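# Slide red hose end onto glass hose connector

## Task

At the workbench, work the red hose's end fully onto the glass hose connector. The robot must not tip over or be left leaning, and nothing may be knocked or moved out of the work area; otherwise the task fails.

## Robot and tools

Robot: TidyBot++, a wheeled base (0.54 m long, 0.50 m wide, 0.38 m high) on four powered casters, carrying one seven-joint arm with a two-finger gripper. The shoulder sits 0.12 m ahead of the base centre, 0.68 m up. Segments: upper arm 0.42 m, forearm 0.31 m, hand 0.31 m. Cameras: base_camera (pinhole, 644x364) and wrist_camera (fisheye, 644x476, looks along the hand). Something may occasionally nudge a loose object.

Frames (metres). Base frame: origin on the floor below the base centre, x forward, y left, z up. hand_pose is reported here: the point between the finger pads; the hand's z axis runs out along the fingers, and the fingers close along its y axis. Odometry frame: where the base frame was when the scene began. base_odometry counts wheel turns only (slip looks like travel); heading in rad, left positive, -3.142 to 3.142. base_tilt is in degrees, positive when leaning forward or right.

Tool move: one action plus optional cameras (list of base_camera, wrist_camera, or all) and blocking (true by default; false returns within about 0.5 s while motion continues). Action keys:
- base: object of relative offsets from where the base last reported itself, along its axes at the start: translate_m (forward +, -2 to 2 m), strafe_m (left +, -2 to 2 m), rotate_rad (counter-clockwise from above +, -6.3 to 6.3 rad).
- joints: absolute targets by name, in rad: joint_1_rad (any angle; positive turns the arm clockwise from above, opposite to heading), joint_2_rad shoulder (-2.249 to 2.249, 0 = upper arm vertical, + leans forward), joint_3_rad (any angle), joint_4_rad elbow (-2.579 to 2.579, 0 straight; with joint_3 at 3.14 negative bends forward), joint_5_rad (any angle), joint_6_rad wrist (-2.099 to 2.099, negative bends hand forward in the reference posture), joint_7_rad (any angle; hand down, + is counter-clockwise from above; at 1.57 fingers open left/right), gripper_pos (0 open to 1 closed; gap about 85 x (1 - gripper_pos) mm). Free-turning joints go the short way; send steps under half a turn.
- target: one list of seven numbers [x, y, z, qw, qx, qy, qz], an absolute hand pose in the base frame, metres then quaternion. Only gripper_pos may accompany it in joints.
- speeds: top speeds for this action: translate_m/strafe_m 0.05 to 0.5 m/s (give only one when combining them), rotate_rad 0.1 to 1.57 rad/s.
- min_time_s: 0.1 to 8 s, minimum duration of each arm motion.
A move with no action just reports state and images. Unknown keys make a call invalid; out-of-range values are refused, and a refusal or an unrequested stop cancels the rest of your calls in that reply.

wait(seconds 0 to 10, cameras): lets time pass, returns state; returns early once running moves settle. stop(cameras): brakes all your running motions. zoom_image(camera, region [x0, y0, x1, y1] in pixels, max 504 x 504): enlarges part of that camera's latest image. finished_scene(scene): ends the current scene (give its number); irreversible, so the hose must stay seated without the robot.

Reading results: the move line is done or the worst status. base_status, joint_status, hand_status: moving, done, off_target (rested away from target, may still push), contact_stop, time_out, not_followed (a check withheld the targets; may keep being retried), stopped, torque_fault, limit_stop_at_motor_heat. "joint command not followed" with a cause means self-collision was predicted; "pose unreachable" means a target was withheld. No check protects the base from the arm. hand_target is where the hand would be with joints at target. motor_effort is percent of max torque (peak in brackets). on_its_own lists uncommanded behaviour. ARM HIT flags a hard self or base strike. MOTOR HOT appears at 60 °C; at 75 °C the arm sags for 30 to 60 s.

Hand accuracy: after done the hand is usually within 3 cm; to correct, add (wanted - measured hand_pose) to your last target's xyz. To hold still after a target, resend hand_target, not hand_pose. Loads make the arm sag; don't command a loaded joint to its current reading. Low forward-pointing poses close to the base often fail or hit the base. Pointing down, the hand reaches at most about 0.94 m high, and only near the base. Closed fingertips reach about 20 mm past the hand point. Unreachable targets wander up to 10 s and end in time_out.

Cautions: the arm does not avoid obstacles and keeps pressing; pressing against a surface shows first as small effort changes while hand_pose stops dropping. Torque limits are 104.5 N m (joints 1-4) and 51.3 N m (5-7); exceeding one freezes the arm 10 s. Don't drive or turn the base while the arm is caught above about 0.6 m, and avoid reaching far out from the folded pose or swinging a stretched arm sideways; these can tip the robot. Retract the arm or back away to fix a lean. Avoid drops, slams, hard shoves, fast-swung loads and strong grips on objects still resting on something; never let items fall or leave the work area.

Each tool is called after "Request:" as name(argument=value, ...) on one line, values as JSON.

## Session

Request:
move(joints={"joint_1_rad": 0, "joint_2_rad": -0.139, "joint_3_rad": 3.1416, "joint_4_rad": -1.041, "joint_5_rad": 0, "joint_6_rad": -1.0, "joint_7_rad": 1.5708, "gripper_pos": 0}, cameras=["wrist_camera", "base_camera"])

Scene clock: 2.70 s.
Motor temperatures (°C): [35 33 33 31 39 44 39]
move: done
base_odometry: x=+0.000 y=+0.000 heading=+0.000
base_tilt: forward=+0.7 right=+0.2
base_status: not commanded
joint_positions: joint_1_rad=-0.013 joint_2_rad=-0.160 joint_3_rad=+3.141 joint_4_rad=-1.070 joint_5_rad=+0.015 joint_6_rad=-0.920 joint_7_rad=+1.547 gripper_pos=+0.000
joint_status: all done
motor_effort: joint_1_rad=+0(1) joint_2_rad=-10(10) joint_3_rad=+0(2) joint_4_rad=+14(17) joint_5_rad=+0(1) joint_6_rad=+8(8) joint_7_rad=+0(2)
hand_pose: x=+0.6007 y=+0.0042 z=+1.2107 quat_wxyz=(-0.004, +0.792, -0.004, +0.610) (m; base frame)
hand_target: x=+0.6017 y=+0.0013 z=+1.1922 quat_wxyz=(+0.000, +0.814, +0.000, +0.581) (m; base frame)
hand_status: not commanded
pictures: base_camera, wrist_camera

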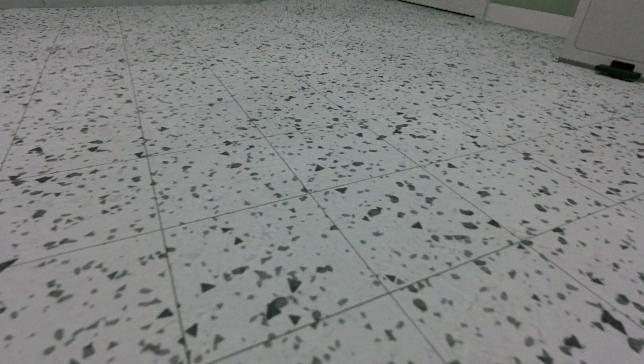

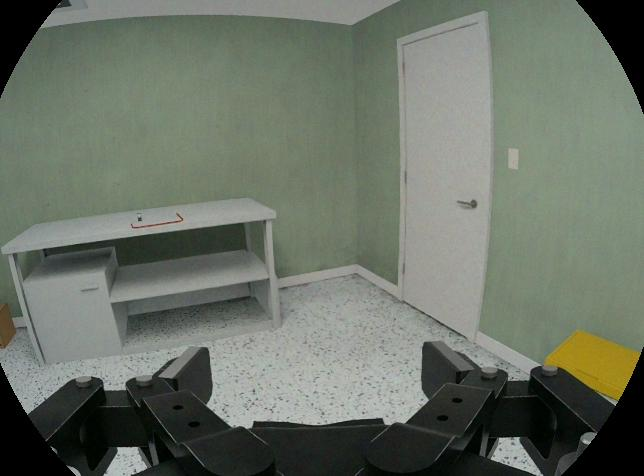

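Request:
move(base={"translate_m": 1.376, "strafe_m": 0.594, "rotate_rad": 0.43}, joints={"joint_6_rad": -1.3}, cameras=["wrist_camera", "base_camera"])

Request:
zoom_image(camera="wrist_camera", region=[170, 50, 470, 250])

Scene clock: 22.50 s.
move: done
base_odometry: x=+1.376 y=+0.594 heading=+0.431
base_tilt: forward=+0.8 right=+0.2
base_status: done
joint_positions: joint_1_rad=-0.003 joint_2_rad=-0.141 joint_3_rad=+3.140 joint_4_rad=-1.059 joint_5_rad=+0.015 joint_6_rad=-1.227 joint_7_rad=+1.547 gripper_pos=+0.000
joint_status: all done
motor_effort: joint_1_rad=+0(2) joint_2_rad=-10(13) joint_3_rad=+0(3) joint_4_rad=+13(15) joint_5_rad=+0(1) joint_6_rad=+7(9) joint_7_rad=-1(1)
hand_pose: x=+0.5710 y=-0.0009 z=+1.1200 quat_wxyz=(+0.001, +0.878, -0.010, +0.478) (m; base frame)
hand_target: x=+0.5587 y=+0.0013 z=+1.1097 quat_wxyz=(+0.000, +0.892, +0.000, +0.453) (m; base frame)
hand_status: not commanded
pictures: base_camera, wrist_camera

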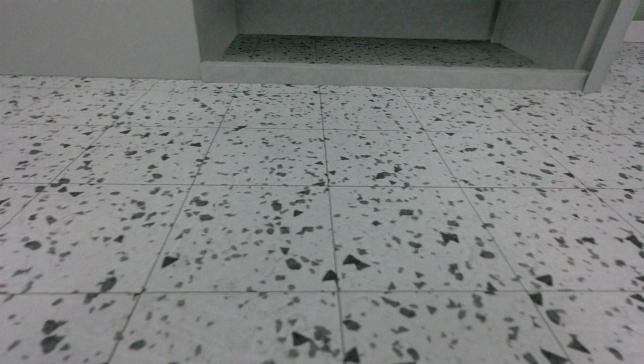

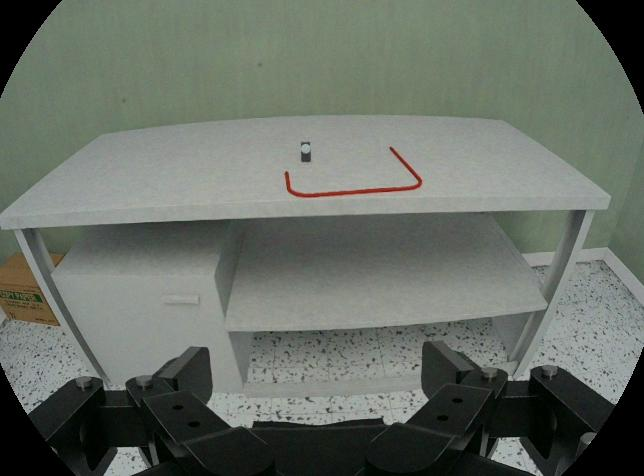

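Scaled by 1.680.

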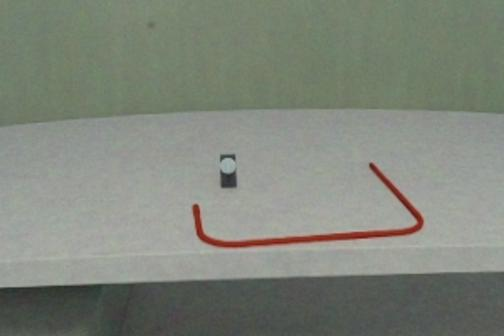

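Request:
move(base={"translate_m": 0.68, "strafe_m": 0.03, "rotate_rad": 0.04}, joints={"joint_1_rad": 0, "joint_2_rad": -0.139, "joint_3_rad": 3.1416, "joint_4_rad": -1.0, "joint_5_rad": 0, "joint_6_rad": -1.716, "joint_7_rad": 1.5708}, cameras=["wrist_camera", "base_camera"])

Request:
zoom_image(camera="wrist_camera", region=[200, 50, 450, 300])

Scene clock: 46.00 s.
move: done
base_odometry: x=+1.982 y=+0.905 heading=+0.471
base_tilt: forward=+0.8 right=+0.2
base_status: done
joint_positions: joint_1_rad=-0.003 joint_2_rad=-0.139 joint_3_rad=+3.140 joint_4_rad=-1.026 joint_5_rad=+0.015 joint_6_rad=-1.640 joint_7_rad=+1.547 gripper_pos=+0.000
joint_status: all done
motor_effort: joint_1_rad=-1(2) joint_2_rad=-8(11) joint_3_rad=+0(2) joint_4_rad=+12(14) joint_5_rad=+0(2) joint_6_rad=+5(7) joint_7_rad=-1(1)
hand_pose: x=+0.4839 y=-0.0015 z=+1.0430 quat_wxyz=(+0.003, +0.953, -0.012, +0.303) (m; base frame)
hand_target: x=+0.4657 y=+0.0014 z=+1.0404 quat_wxyz=(+0.000, +0.960, +0.000, +0.279) (m; base frame)
hand_status: not commanded
pictures: base_camera, wrist_camera

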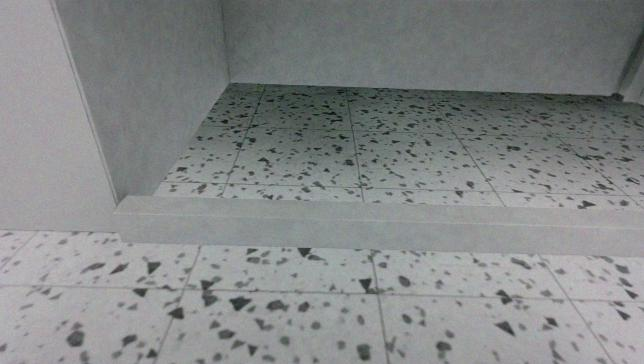

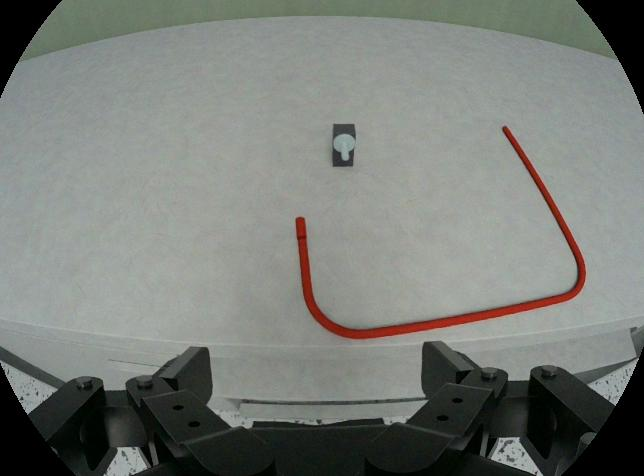

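Scaled by 2.016.

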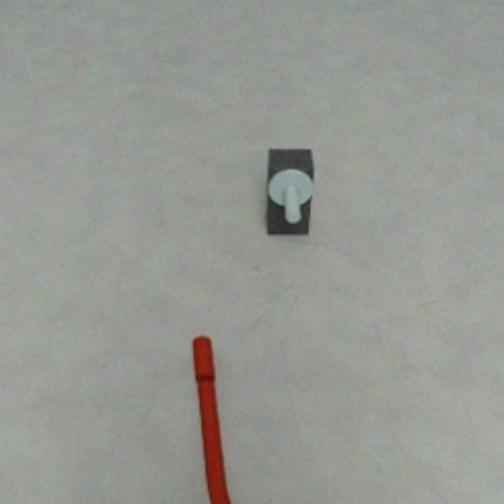

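Request:
move(base={"translate_m": 0.10, "strafe_m": 0.012}, joints={"joint_2_rad": 0.2, "joint_4_rad": -0.92, "joint_6_rad": -1.78}, min_time_s=2, cameras=["wrist_camera"])

Request:
zoom_image(camera="wrist_camera", region=[180, 180, 460, 460])

Scene clock: 72.57 s.
move: done
base_odometry: x=+2.066 y=+0.961 heading=+0.471
base_tilt: forward=+0.8 right=+0.2
base_status: done
joint_positions: joint_1_rad=-0.003 joint_2_rad=+0.185 joint_3_rad=+3.140 joint_4_rad=-0.950 joint_5_rad=+0.015 joint_6_rad=-1.703 joint_7_rad=+1.547 gripper_pos=+0.000
joint_status: all done
motor_effort: joint_1_rad=+0(1) joint_2_rad=-20(22) joint_3_rad=+0(1) joint_4_rad=+13(14) joint_5_rad=+0(0) joint_6_rad=+2(6) joint_7_rad=-1(1)
hand_pose: x=+0.5745 y=-0.0012 z=+0.9314 quat_wxyz=(+0.005, +0.988, -0.012, +0.152) (m; base frame)
hand_target: x=+0.5600 y=+0.0014 z=+0.9289 quat_wxyz=(+0.000, +0.993, +0.000, +0.121) (m; base frame)
hand_status: not commanded
pictures: wrist_camera

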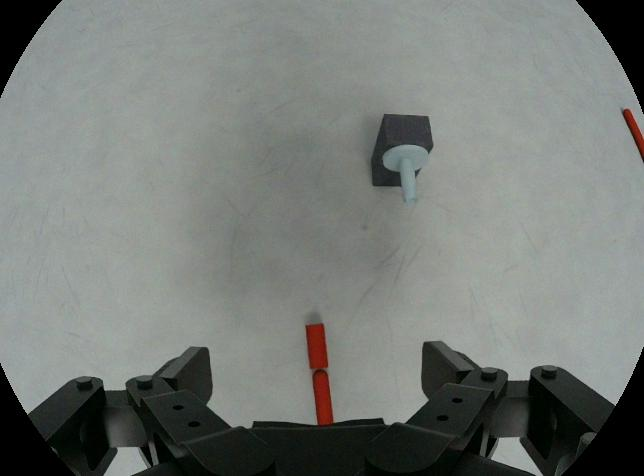

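Scaled by 1.800.

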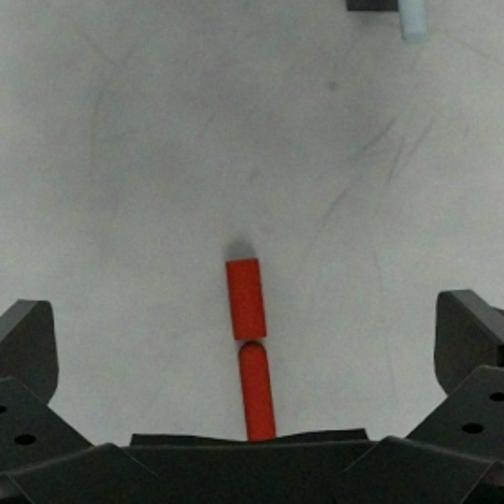

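Request:
move(joints={"joint_2_rad": 0.137, "joint_4_rad": -1.187, "joint_6_rad": -1.43}, min_time_s=2, cameras=["wrist_camera"])

Request:
zoom_image(camera="wrist_camera", region=[180, 180, 460, 460])

Scene clock: 98.13 s.
move: done
base_odometry: x=+2.066 y=+0.961 heading=+0.471
base_tilt: forward=+0.8 right=+0.1
base_status: not commanded
joint_positions: joint_1_rad=-0.003 joint_2_rad=+0.160 joint_3_rad=+3.140 joint_4_rad=-1.167 joint_5_rad=+0.015 joint_6_rad=-1.510 joint_7_rad=+1.547 gripper_pos=+0.000
joint_status: all done
motor_effort: joint_1_rad=+0(1) joint_2_rad=-20(22) joint_3_rad=-1(1) joint_4_rad=+14(14) joint_5_rad=+0(0) joint_6_rad=+2(3) joint_7_rad=-1(1)
hand_pose: x=+0.5843 y=-0.0012 z=+0.8760 quat_wxyz=(+0.005, +0.988, -0.010, +0.152) (m; base frame)
hand_target: x=+0.5990 y=+0.0014 z=+0.8872 quat_wxyz=(+0.000, +0.981, +0.000, +0.193) (m; base frame)
hand_status: not commanded
pictures: wrist_camera

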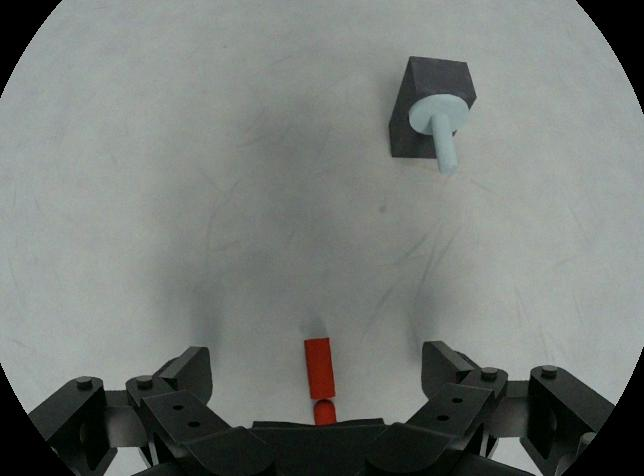

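Scaled by 1.800.

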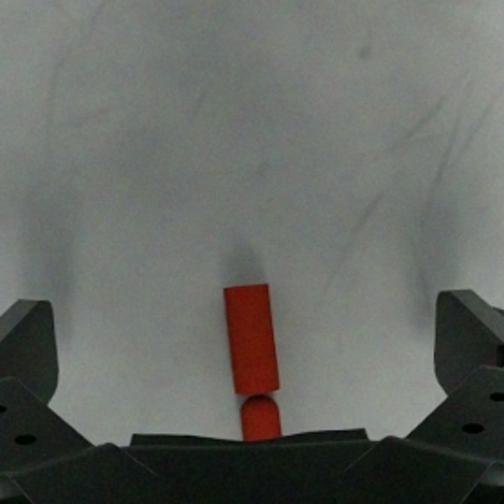

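Request:
move(joints={"gripper_pos": 0.93}, cameras=["wrist_camera"])

Request:
zoom_image(camera="wrist_camera", region=[240, 230, 400, 440])

Scene clock: 106.67 s.
move: done
base_odometry: x=+2.066 y=+0.961 heading=+0.471
base_tilt: forward=+0.8 right=+0.2
base_status: not commanded
joint_positions: joint_1_rad=-0.002 joint_2_rad=+0.155 joint_3_rad=+3.140 joint_4_rad=-1.168 joint_5_rad=+0.015 joint_6_rad=-1.506 joint_7_rad=+1.547 gripper_pos=+0.925
joint_status: all done
motor_effort: joint_1_rad=-1(1) joint_2_rad=-20(20) joint_3_rad=-1(2) joint_4_rad=+14(14) joint_5_rad=+0(2) joint_6_rad=+2(3) joint_7_rad=-1(1)
hand_pose: x=+0.5845 y=-0.0014 z=+0.8784 quat_wxyz=(+0.005, +0.988, -0.010, +0.155) (m; base frame)
hand_target: x=+0.5990 y=+0.0014 z=+0.8872 quat_wxyz=(+0.000, +0.981, +0.000, +0.193) (m; base frame)
hand_status: not commanded
pictures: wrist_camera

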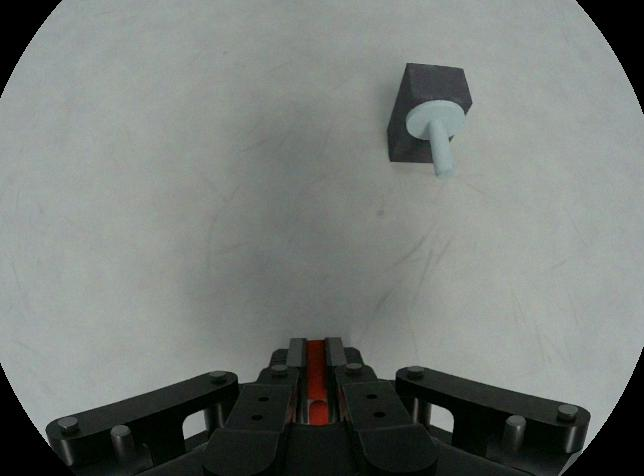

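Scaled by 2.400.

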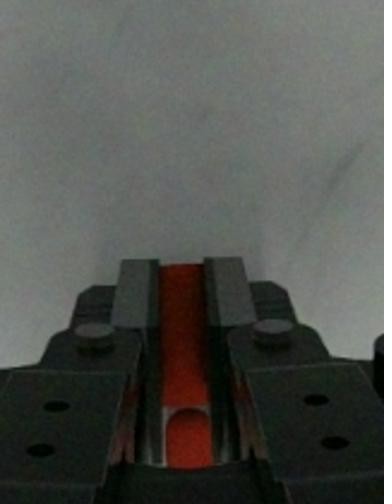

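Request:
move(joints={"gripper_pos": 0.6})

Request:
move(base={"translate_m": -0.005}, speeds={"translate_m": 0.05})

Request:
move(joints={"gripper_pos": 0.93}, cameras=["wrist_camera"])

Request:
zoom_image(camera="wrist_camera", region=[240, 230, 400, 440])

Request:
move(joints={"joint_2_rad": 0.192, "joint_4_rad": -0.997, "joint_6_rad": -1.77, "gripper_pos": 0.97}, min_time_s=1.5)

Request:
move(base={"strafe_m": -0.046, "translate_m": 0.03}, joints={"joint_6_rad": -1.525}, min_time_s=1, cameras=["wrist_camera"])

Request:
zoom_image(camera="wrist_camera", region=[240, 180, 400, 390])

Scene clock: 128.70 s.
move: done
base_odometry: x=+2.066 y=+0.961 heading=+0.471
base_tilt: forward=+0.8 right=+0.2
base_status: not commanded
joint_positions: joint_1_rad=-0.002 joint_2_rad=+0.155 joint_3_rad=+3.140 joint_4_rad=-1.168 joint_5_rad=+0.015 joint_6_rad=-1.506 joint_7_rad=+1.547 gripper_pos=+0.600
joint_status: all done
motor_effort: joint_1_rad=+0(1) joint_2_rad=-20(20) joint_3_rad=-1(1) joint_4_rad=+14(14) joint_5_rad=+0(0) joint_6_rad=+3(3) joint_7_rad=-1(1)
hand_pose: x=+0.5845 y=-0.0014 z=+0.8784 quat_wxyz=(+0.005, +0.988, -0.010, +0.155) (m; base frame)
hand_target: x=+0.5990 y=+0.0014 z=+0.8872 quat_wxyz=(+0.000, +0.981, +0.000, +0.193) (m; base frame)
hand_status: not commanded
pictures: none

Scene clock: 129.33 s.
move: done
base_odometry: x=+2.061 y=+0.959 heading=+0.471
base_tilt: forward=+0.8 right=+0.2
base_status: done
joint_positions: joint_1_rad=-0.002 joint_2_rad=+0.149 joint_3_rad=+3.140 joint_4_rad=-1.168 joint_5_rad=+0.015 joint_6_rad=-1.505 joint_7_rad=+1.547 gripper_pos=+0.600
joint_status: not commanded
motor_effort: joint_1_rad=+0(1) joint_2_rad=-20(24) joint_3_rad=-1(1) joint_4_rad=+14(14) joint_5_rad=+0(0) joint_6_rad=+2(4) joint_7_rad=-1(1)
hand_pose: x=+0.5836 y=-0.0014 z=+0.8812 quat_wxyz=(+0.005, +0.987, -0.010, +0.159) (m; base frame)
hand_target: x=+0.5990 y=+0.0014 z=+0.8872 quat_wxyz=(+0.000, +0.981, +0.000, +0.193) (m; base frame)
hand_status: not commanded
pictures: none

Scene clock: 130.07 s.
move: done
base_odometry: x=+2.061 y=+0.959 heading=+0.471
base_tilt: forward=+0.8 right=+0.1
base_status: not commanded
joint_positions: joint_1_rad=-0.002 joint_2_rad=+0.149 joint_3_rad=+3.140 joint_4_rad=-1.168 joint_5_rad=+0.015 joint_6_rad=-1.505 joint_7_rad=+1.547 gripper_pos=+0.927
joint_status: all done
motor_effort: joint_1_rad=+0(1) joint_2_rad=-19(20) joint_3_rad=-1(1) joint_4_rad=+14(14) joint_5_rad=+0(0) joint_6_rad=+3(3) joint_7_rad=-1(1)
hand_pose: x=+0.5836 y=-0.0014 z=+0.8812 quat_wxyz=(+0.005, +0.987, -0.010, +0.159) (m; base frame)
hand_target: x=+0.5990 y=+0.0014 z=+0.8872 quat_wxyz=(+0.000, +0.981, +0.000, +0.193) (m; base frame)
hand_status: not commanded
pictures: wrist_camera

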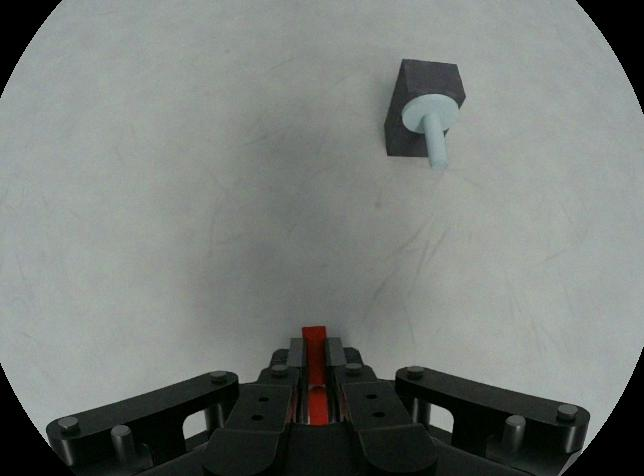

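Scaled by 2.400.

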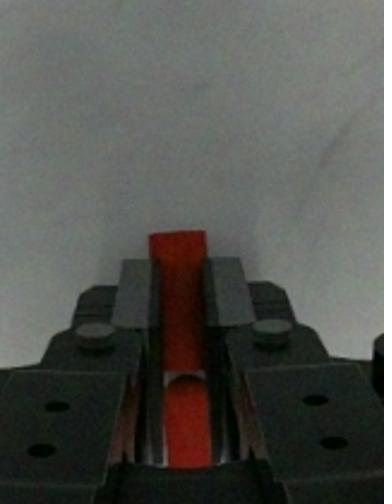

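Scene clock: 131.87 s.
move: done
base_odometry: x=+2.061 y=+0.959 heading=+0.471
base_tilt: forward=+0.7 right=+0.2
base_status: not commanded
joint_positions: joint_1_rad=-0.002 joint_2_rad=+0.166 joint_3_rad=+3.140 joint_4_rad=-1.027 joint_5_rad=+0.015 joint_6_rad=-1.693 joint_7_rad=+1.547 gripper_pos=+0.961
joint_status: all done
motor_effort: joint_1_rad=+0(1) joint_2_rad=-19(21) joint_3_rad=-1(1) joint_4_rad=+13(15) joint_5_rad=+0(0) joint_6_rad=+2(3) joint_7_rad=-1(1)
hand_pose: x=+0.5596 y=-0.0015 z=+0.9117 quat_wxyz=(+0.005, +0.992, -0.012, +0.128) (m; base frame)
hand_target: x=+0.5475 y=+0.0014 z=+0.9058 quat_wxyz=(+0.000, +0.996, +0.000, +0.091) (m; base frame)
hand_status: not commanded
pictures: none

Scene clock: 133.17 s.
move: done
base_odometry: x=+2.109 y=+0.932 heading=+0.471
base_tilt: forward=+0.8 right=+0.2
base_status: done
joint_positions: joint_1_rad=+0.003 joint_2_rad=+0.177 joint_3_rad=+3.140 joint_4_rad=-1.026 joint_5_rad=+0.014 joint_6_rad=-1.599 joint_7_rad=+1.547 gripper_pos=+0.961
joint_status: all done
motor_effort: joint_1_rad=+0(2) joint_2_rad=-20(21) joint_3_rad=-1(2) joint_4_rad=+14(14) joint_5_rad=+0(1) joint_6_rad=+3(3) joint_7_rad=+0(1)
hand_pose: x=+0.5901 y=-0.0037 z=+0.9154 quat_wxyz=(+0.005, +0.986, -0.014, +0.169) (m; base frame)
hand_target: x=+0.6201 y=+0.0014 z=+0.9287 quat_wxyz=(+0.000, +0.977, +0.000, +0.212) (m; base frame)
hand_status: not commanded
pictures: wrist_camera

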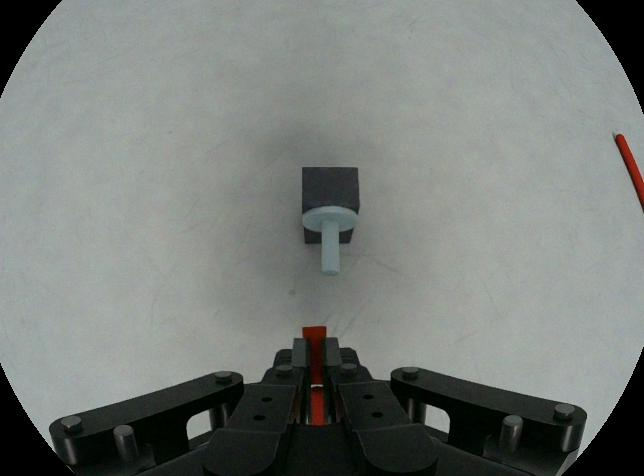

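Scaled by 2.400.

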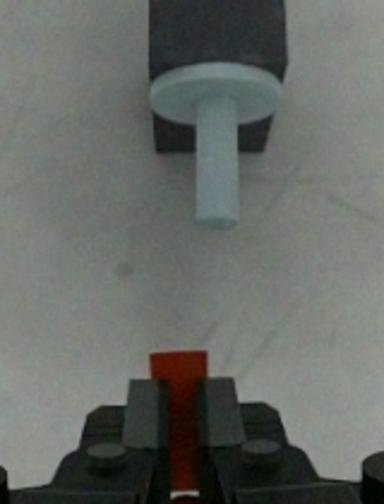

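Request:
move(base={"strafe_m": -0.0064, "translate_m": 0.015}, speeds={"translate_m": 0.06}, cameras=["wrist_camera"])

Request:
zoom_image(camera="wrist_camera", region=[240, 210, 400, 370])

Scene clock: 143.03 s.
move: done
base_odometry: x=+2.125 y=+0.933 heading=+0.471
base_tilt: forward=+0.8 right=+0.2
base_status: done
joint_positions: joint_1_rad=+0.002 joint_2_rad=+0.181 joint_3_rad=+3.140 joint_4_rad=-1.026 joint_5_rad=+0.014 joint_6_rad=-1.598 joint_7_rad=+1.547 gripper_pos=+0.961
joint_status: not commanded
motor_effort: joint_1_rad=+0(2) joint_2_rad=-20(22) joint_3_rad=-1(2) joint_4_rad=+14(14) joint_5_rad=+0(1) joint_6_rad=+3(3) joint_7_rad=-1(1)
hand_pose: x=+0.5914 y=-0.0037 z=+0.9139 quat_wxyz=(+0.005, +0.986, -0.014, +0.168) (m; base frame)
hand_target: x=+0.6201 y=+0.0014 z=+0.9287 quat_wxyz=(+0.000, +0.977, +0.000, +0.212) (m; base frame)
hand_status: not commanded
pictures: wrist_camera

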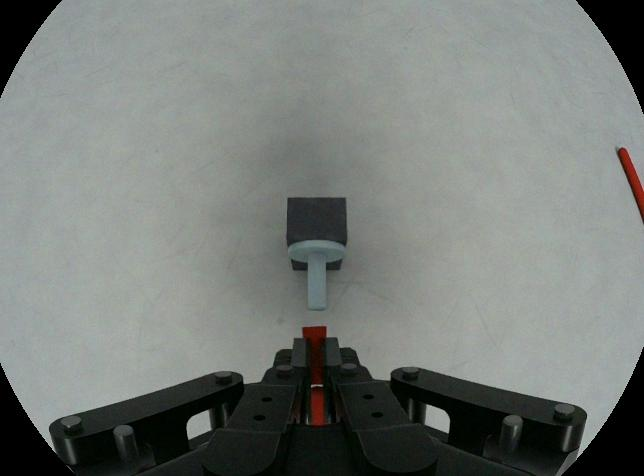

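Scaled by 3.150.

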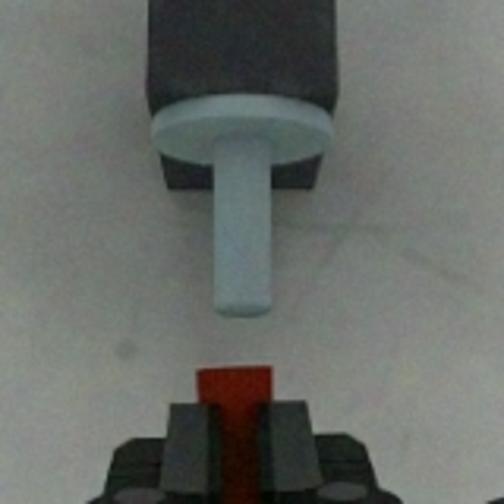

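Request:
move(base={"strafe_m": -0.001, "translate_m": 0.02}, speeds={"translate_m": 0.05}, cameras=["wrist_camera"])

Request:
zoom_image(camera="wrist_camera", region=[240, 210, 400, 370])

Scene clock: 150.90 s.
move: done
base_odometry: x=+2.144 y=+0.941 heading=+0.471
base_tilt: forward=+0.8 right=+0.2
base_status: done
joint_positions: joint_1_rad=+0.002 joint_2_rad=+0.178 joint_3_rad=+3.140 joint_4_rad=-1.023 joint_5_rad=+0.014 joint_6_rad=-1.598 joint_7_rad=+1.547 gripper_pos=+0.961
joint_status: not commanded
motor_effort: joint_1_rad=+0(1) joint_2_rad=-18(22) joint_3_rad=-1(1) joint_4_rad=+15(16) joint_5_rad=+0(1) joint_6_rad=+8(10) joint_7_rad=-1(1)
hand_pose: x=+0.5912 y=-0.0033 z=+0.9162 quat_wxyz=(+0.005, +0.985, -0.013, +0.170) (m; base frame)
hand_target: x=+0.6201 y=+0.0014 z=+0.9287 quat_wxyz=(+0.000, +0.977, +0.000, +0.212) (m; base frame)
hand_status: not commanded
pictures: wrist_camera

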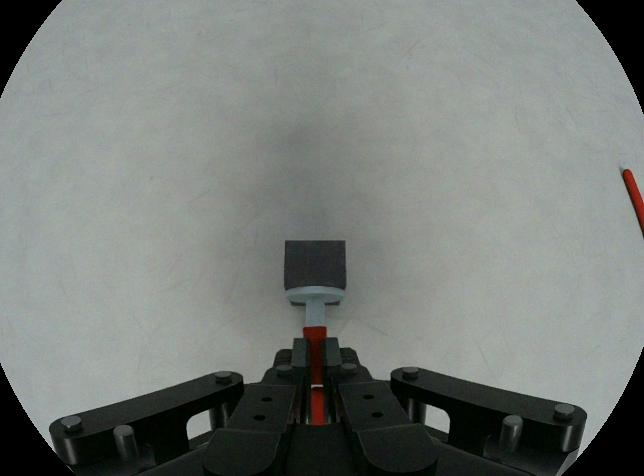

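Scaled by 3.150.

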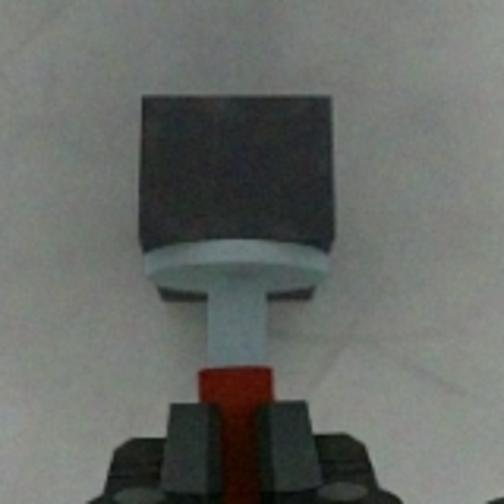

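Request:
move(base={"translate_m": 0.04}, speeds={"translate_m": 0.05}, joints={"joint_6_rad": -1.46}, min_time_s=1, cameras=["wrist_camera"])

Request:
zoom_image(camera="wrist_camera", region=[240, 210, 400, 420])

Scene clock: 157.97 s.
move: off_target
base_odometry: x=+2.179 y=+0.958 heading=+0.471
base_tilt: forward=+0.7 right=+0.1
base_status: done
joint_positions: joint_1_rad=+0.001 joint_2_rad=+0.137 joint_3_rad=+3.140 joint_4_rad=-1.060 joint_5_rad=+0.014 joint_6_rad=-1.613 joint_7_rad=+1.547 gripper_pos=+0.962
joint_status: joint_6_rad off_target (ended at -1.613, target -1.460)
motor_effort: joint_1_rad=+1(2) joint_2_rad=-10(18) joint_3_rad=+1(2) joint_4_rad=+25(27) joint_5_rad=+2(3) joint_6_rad=+34(39) joint_7_rad=+0(1)
hand_pose: x=+0.5704 y=-0.0032 z=+0.9194 quat_wxyz=(+0.005, +0.986, -0.013, +0.166) (m; base frame)
hand_target: x=+0.6382 y=+0.0014 z=+0.9377 quat_wxyz=(+0.000, +0.970, +0.000, +0.244) (m; base frame)
hand_status: not commanded
pictures: wrist_camera

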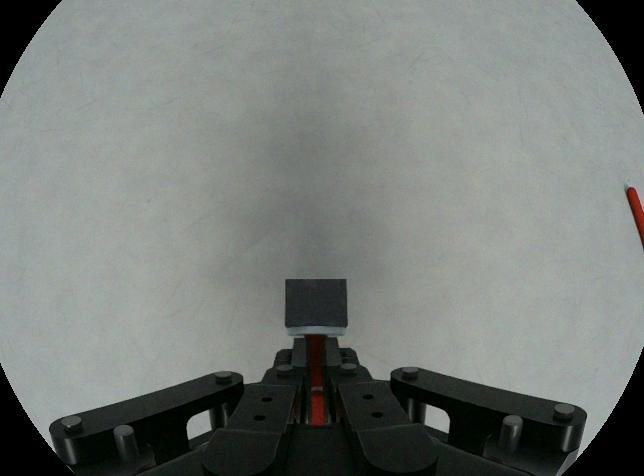

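Scaled by 2.400.

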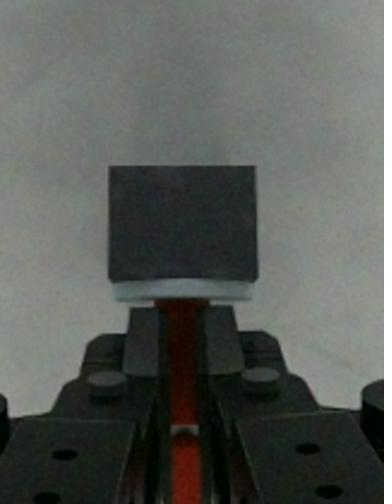

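Request:
move(base={"translate_m": 0.012}, speeds={"translate_m": 0.05}, cameras=["wrist_camera"])

Request:
zoom_image(camera="wrist_camera", region=[240, 210, 400, 420])

Request:
move(joints={"joint_6_rad": -1.575}, base={"translate_m": -0.032}, speeds={"translate_m": 0.05})

Scene clock: 168.23 s.
move: done
base_odometry: x=+2.189 y=+0.963 heading=+0.471
base_tilt: forward=+0.7 right=+0.2
base_status: done
joint_positions: joint_1_rad=+0.001 joint_2_rad=+0.124 joint_3_rad=+3.140 joint_4_rad=-1.070 joint_5_rad=+0.014 joint_6_rad=-1.629 joint_7_rad=+1.547 gripper_pos=+0.962
joint_status: not commanded
motor_effort: joint_1_rad=+2(2) joint_2_rad=-7(10) joint_3_rad=+2(2) joint_4_rad=+28(29) joint_5_rad=+3(3) joint_6_rad=+41(45) joint_7_rad=+0(1)
hand_pose: x=+0.5609 y=-0.0030 z=+0.9195 quat_wxyz=(+0.005, +0.987, -0.013, +0.159) (m; base frame)
hand_target: x=+0.6382 y=+0.0014 z=+0.9377 quat_wxyz=(+0.000, +0.970, +0.000, +0.244) (m; base frame)
hand_status: not commanded
pictures: wrist_camera

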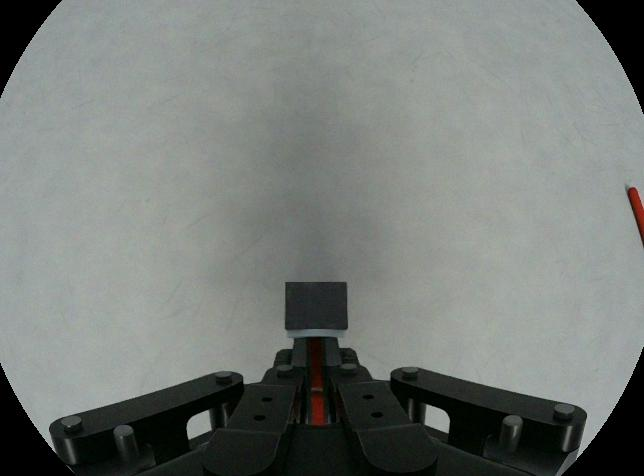

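Scaled by 2.400.

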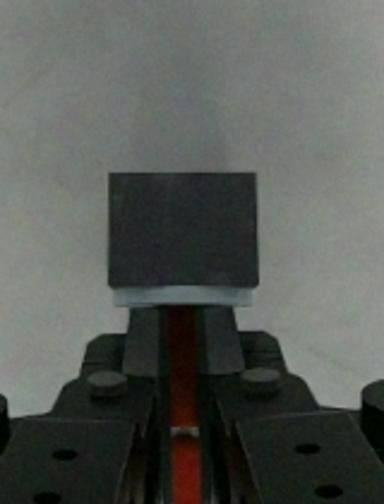

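Scene clock: 169.33 s.
move: done
base_odometry: x=+2.160 y=+0.949 heading=+0.471
base_tilt: forward=+0.8 right=+0.2
base_status: done
joint_positions: joint_1_rad=+0.001 joint_2_rad=+0.172 joint_3_rad=+3.140 joint_4_rad=-1.023 joint_5_rad=+0.014 joint_6_rad=-1.602 joint_7_rad=+1.547 gripper_pos=+0.962
joint_status: all done
motor_effort: joint_1_rad=-2(2) joint_2_rad=-17(21) joint_3_rad=-2(3) joint_4_rad=+14(27) joint_5_rad=-2(3) joint_6_rad=+7(41) joint_7_rad=-1(1)
hand_pose: x=+0.5886 y=-0.0031 z=+0.9191 quat_wxyz=(+0.005, +0.985, -0.013, +0.172) (m; base frame)
hand_target: x=+0.6058 y=+0.0014 z=+0.9226 quat_wxyz=(+0.000, +0.982, +0.000, +0.188) (m; base frame)
hand_status: not commanded
pictures: none

Request:
move(joints={"gripper_pos": 0.45})

Request:
move(joints={"joint_4_rad": -0.82}, base={"translate_m": -0.06}, speeds={"translate_m": 0.1}, min_time_s=1, cameras=["wrist_camera"])

Request:
zoom_image(camera="wrist_camera", region=[240, 230, 400, 430])

Scene clock: 175.00 s.
move: done
base_odometry: x=+2.160 y=+0.949 heading=+0.471
base_tilt: forward=+0.7 right=+0.2
base_status: not commanded
joint_positions: joint_1_rad=+0.001 joint_2_rad=+0.181 joint_3_rad=+3.140 joint_4_rad=-1.014 joint_5_rad=+0.014 joint_6_rad=-1.598 joint_7_rad=+1.547 gripper_pos=+0.450
joint_status: all done
motor_effort: joint_1_rad=+0(2) joint_2_rad=-20(22) joint_3_rad=-1(2) joint_4_rad=+13(20) joint_5_rad=+0(2) joint_6_rad=+3(14) joint_7_rad=-1(1)
hand_pose: x=+0.5934 y=-0.0031 z=+0.9183 quat_wxyz=(+0.005, +0.985, -0.013, +0.173) (m; base frame)
hand_target: x=+0.6058 y=+0.0014 z=+0.9226 quat_wxyz=(+0.000, +0.982, +0.000, +0.188) (m; base frame)
hand_status: not commanded
pictures: none

Scene clock: 176.30 s.
move: done
base_odometry: x=+2.107 y=+0.922 heading=+0.471
base_tilt: forward=+0.7 right=+0.2
base_status: done
joint_positions: joint_1_rad=+0.001 joint_2_rad=+0.186 joint_3_rad=+3.140 joint_4_rad=-0.846 joint_5_rad=+0.014 joint_6_rad=-1.598 joint_7_rad=+1.547 gripper_pos=+0.450
joint_status: all done
motor_effort: joint_1_rad=+0(1) joint_2_rad=-20(23) joint_3_rad=-1(1) joint_4_rad=+13(15) joint_5_rad=+0(0) joint_6_rad=+4(4) joint_7_rad=-1(1)
hand_pose: x=+0.6190 y=-0.0031 z=+0.9854 quat_wxyz=(+0.004, +0.967, -0.013, +0.253) (m; base frame)
hand_target: x=+0.6298 y=+0.0014 z=+0.9969 quat_wxyz=(+0.000, +0.962, +0.000, +0.274) (m; base frame)
hand_status: not commanded
pictures: wrist_camera

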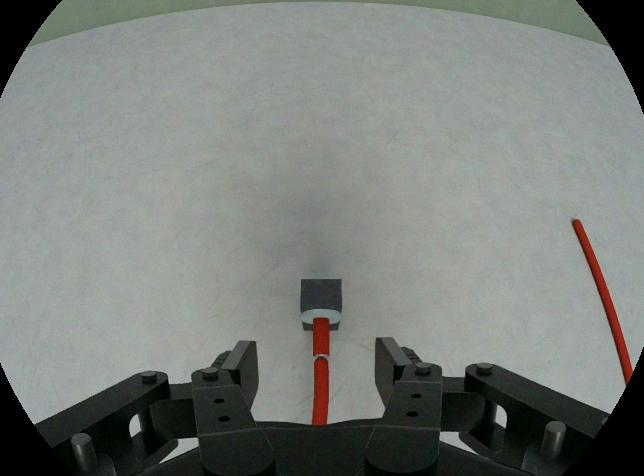

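Scaled by 2.520.

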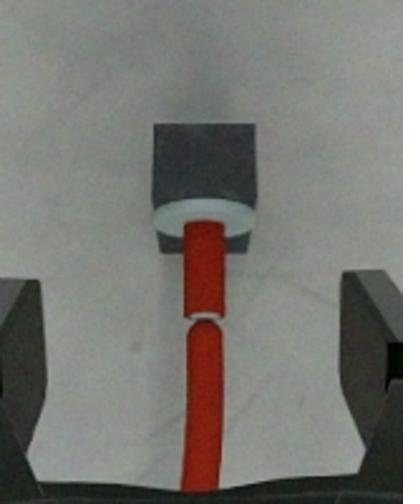

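Seated fully, same as scene 1.

Request:
finished_scene(scene=2)

The scene is finished: the task was done.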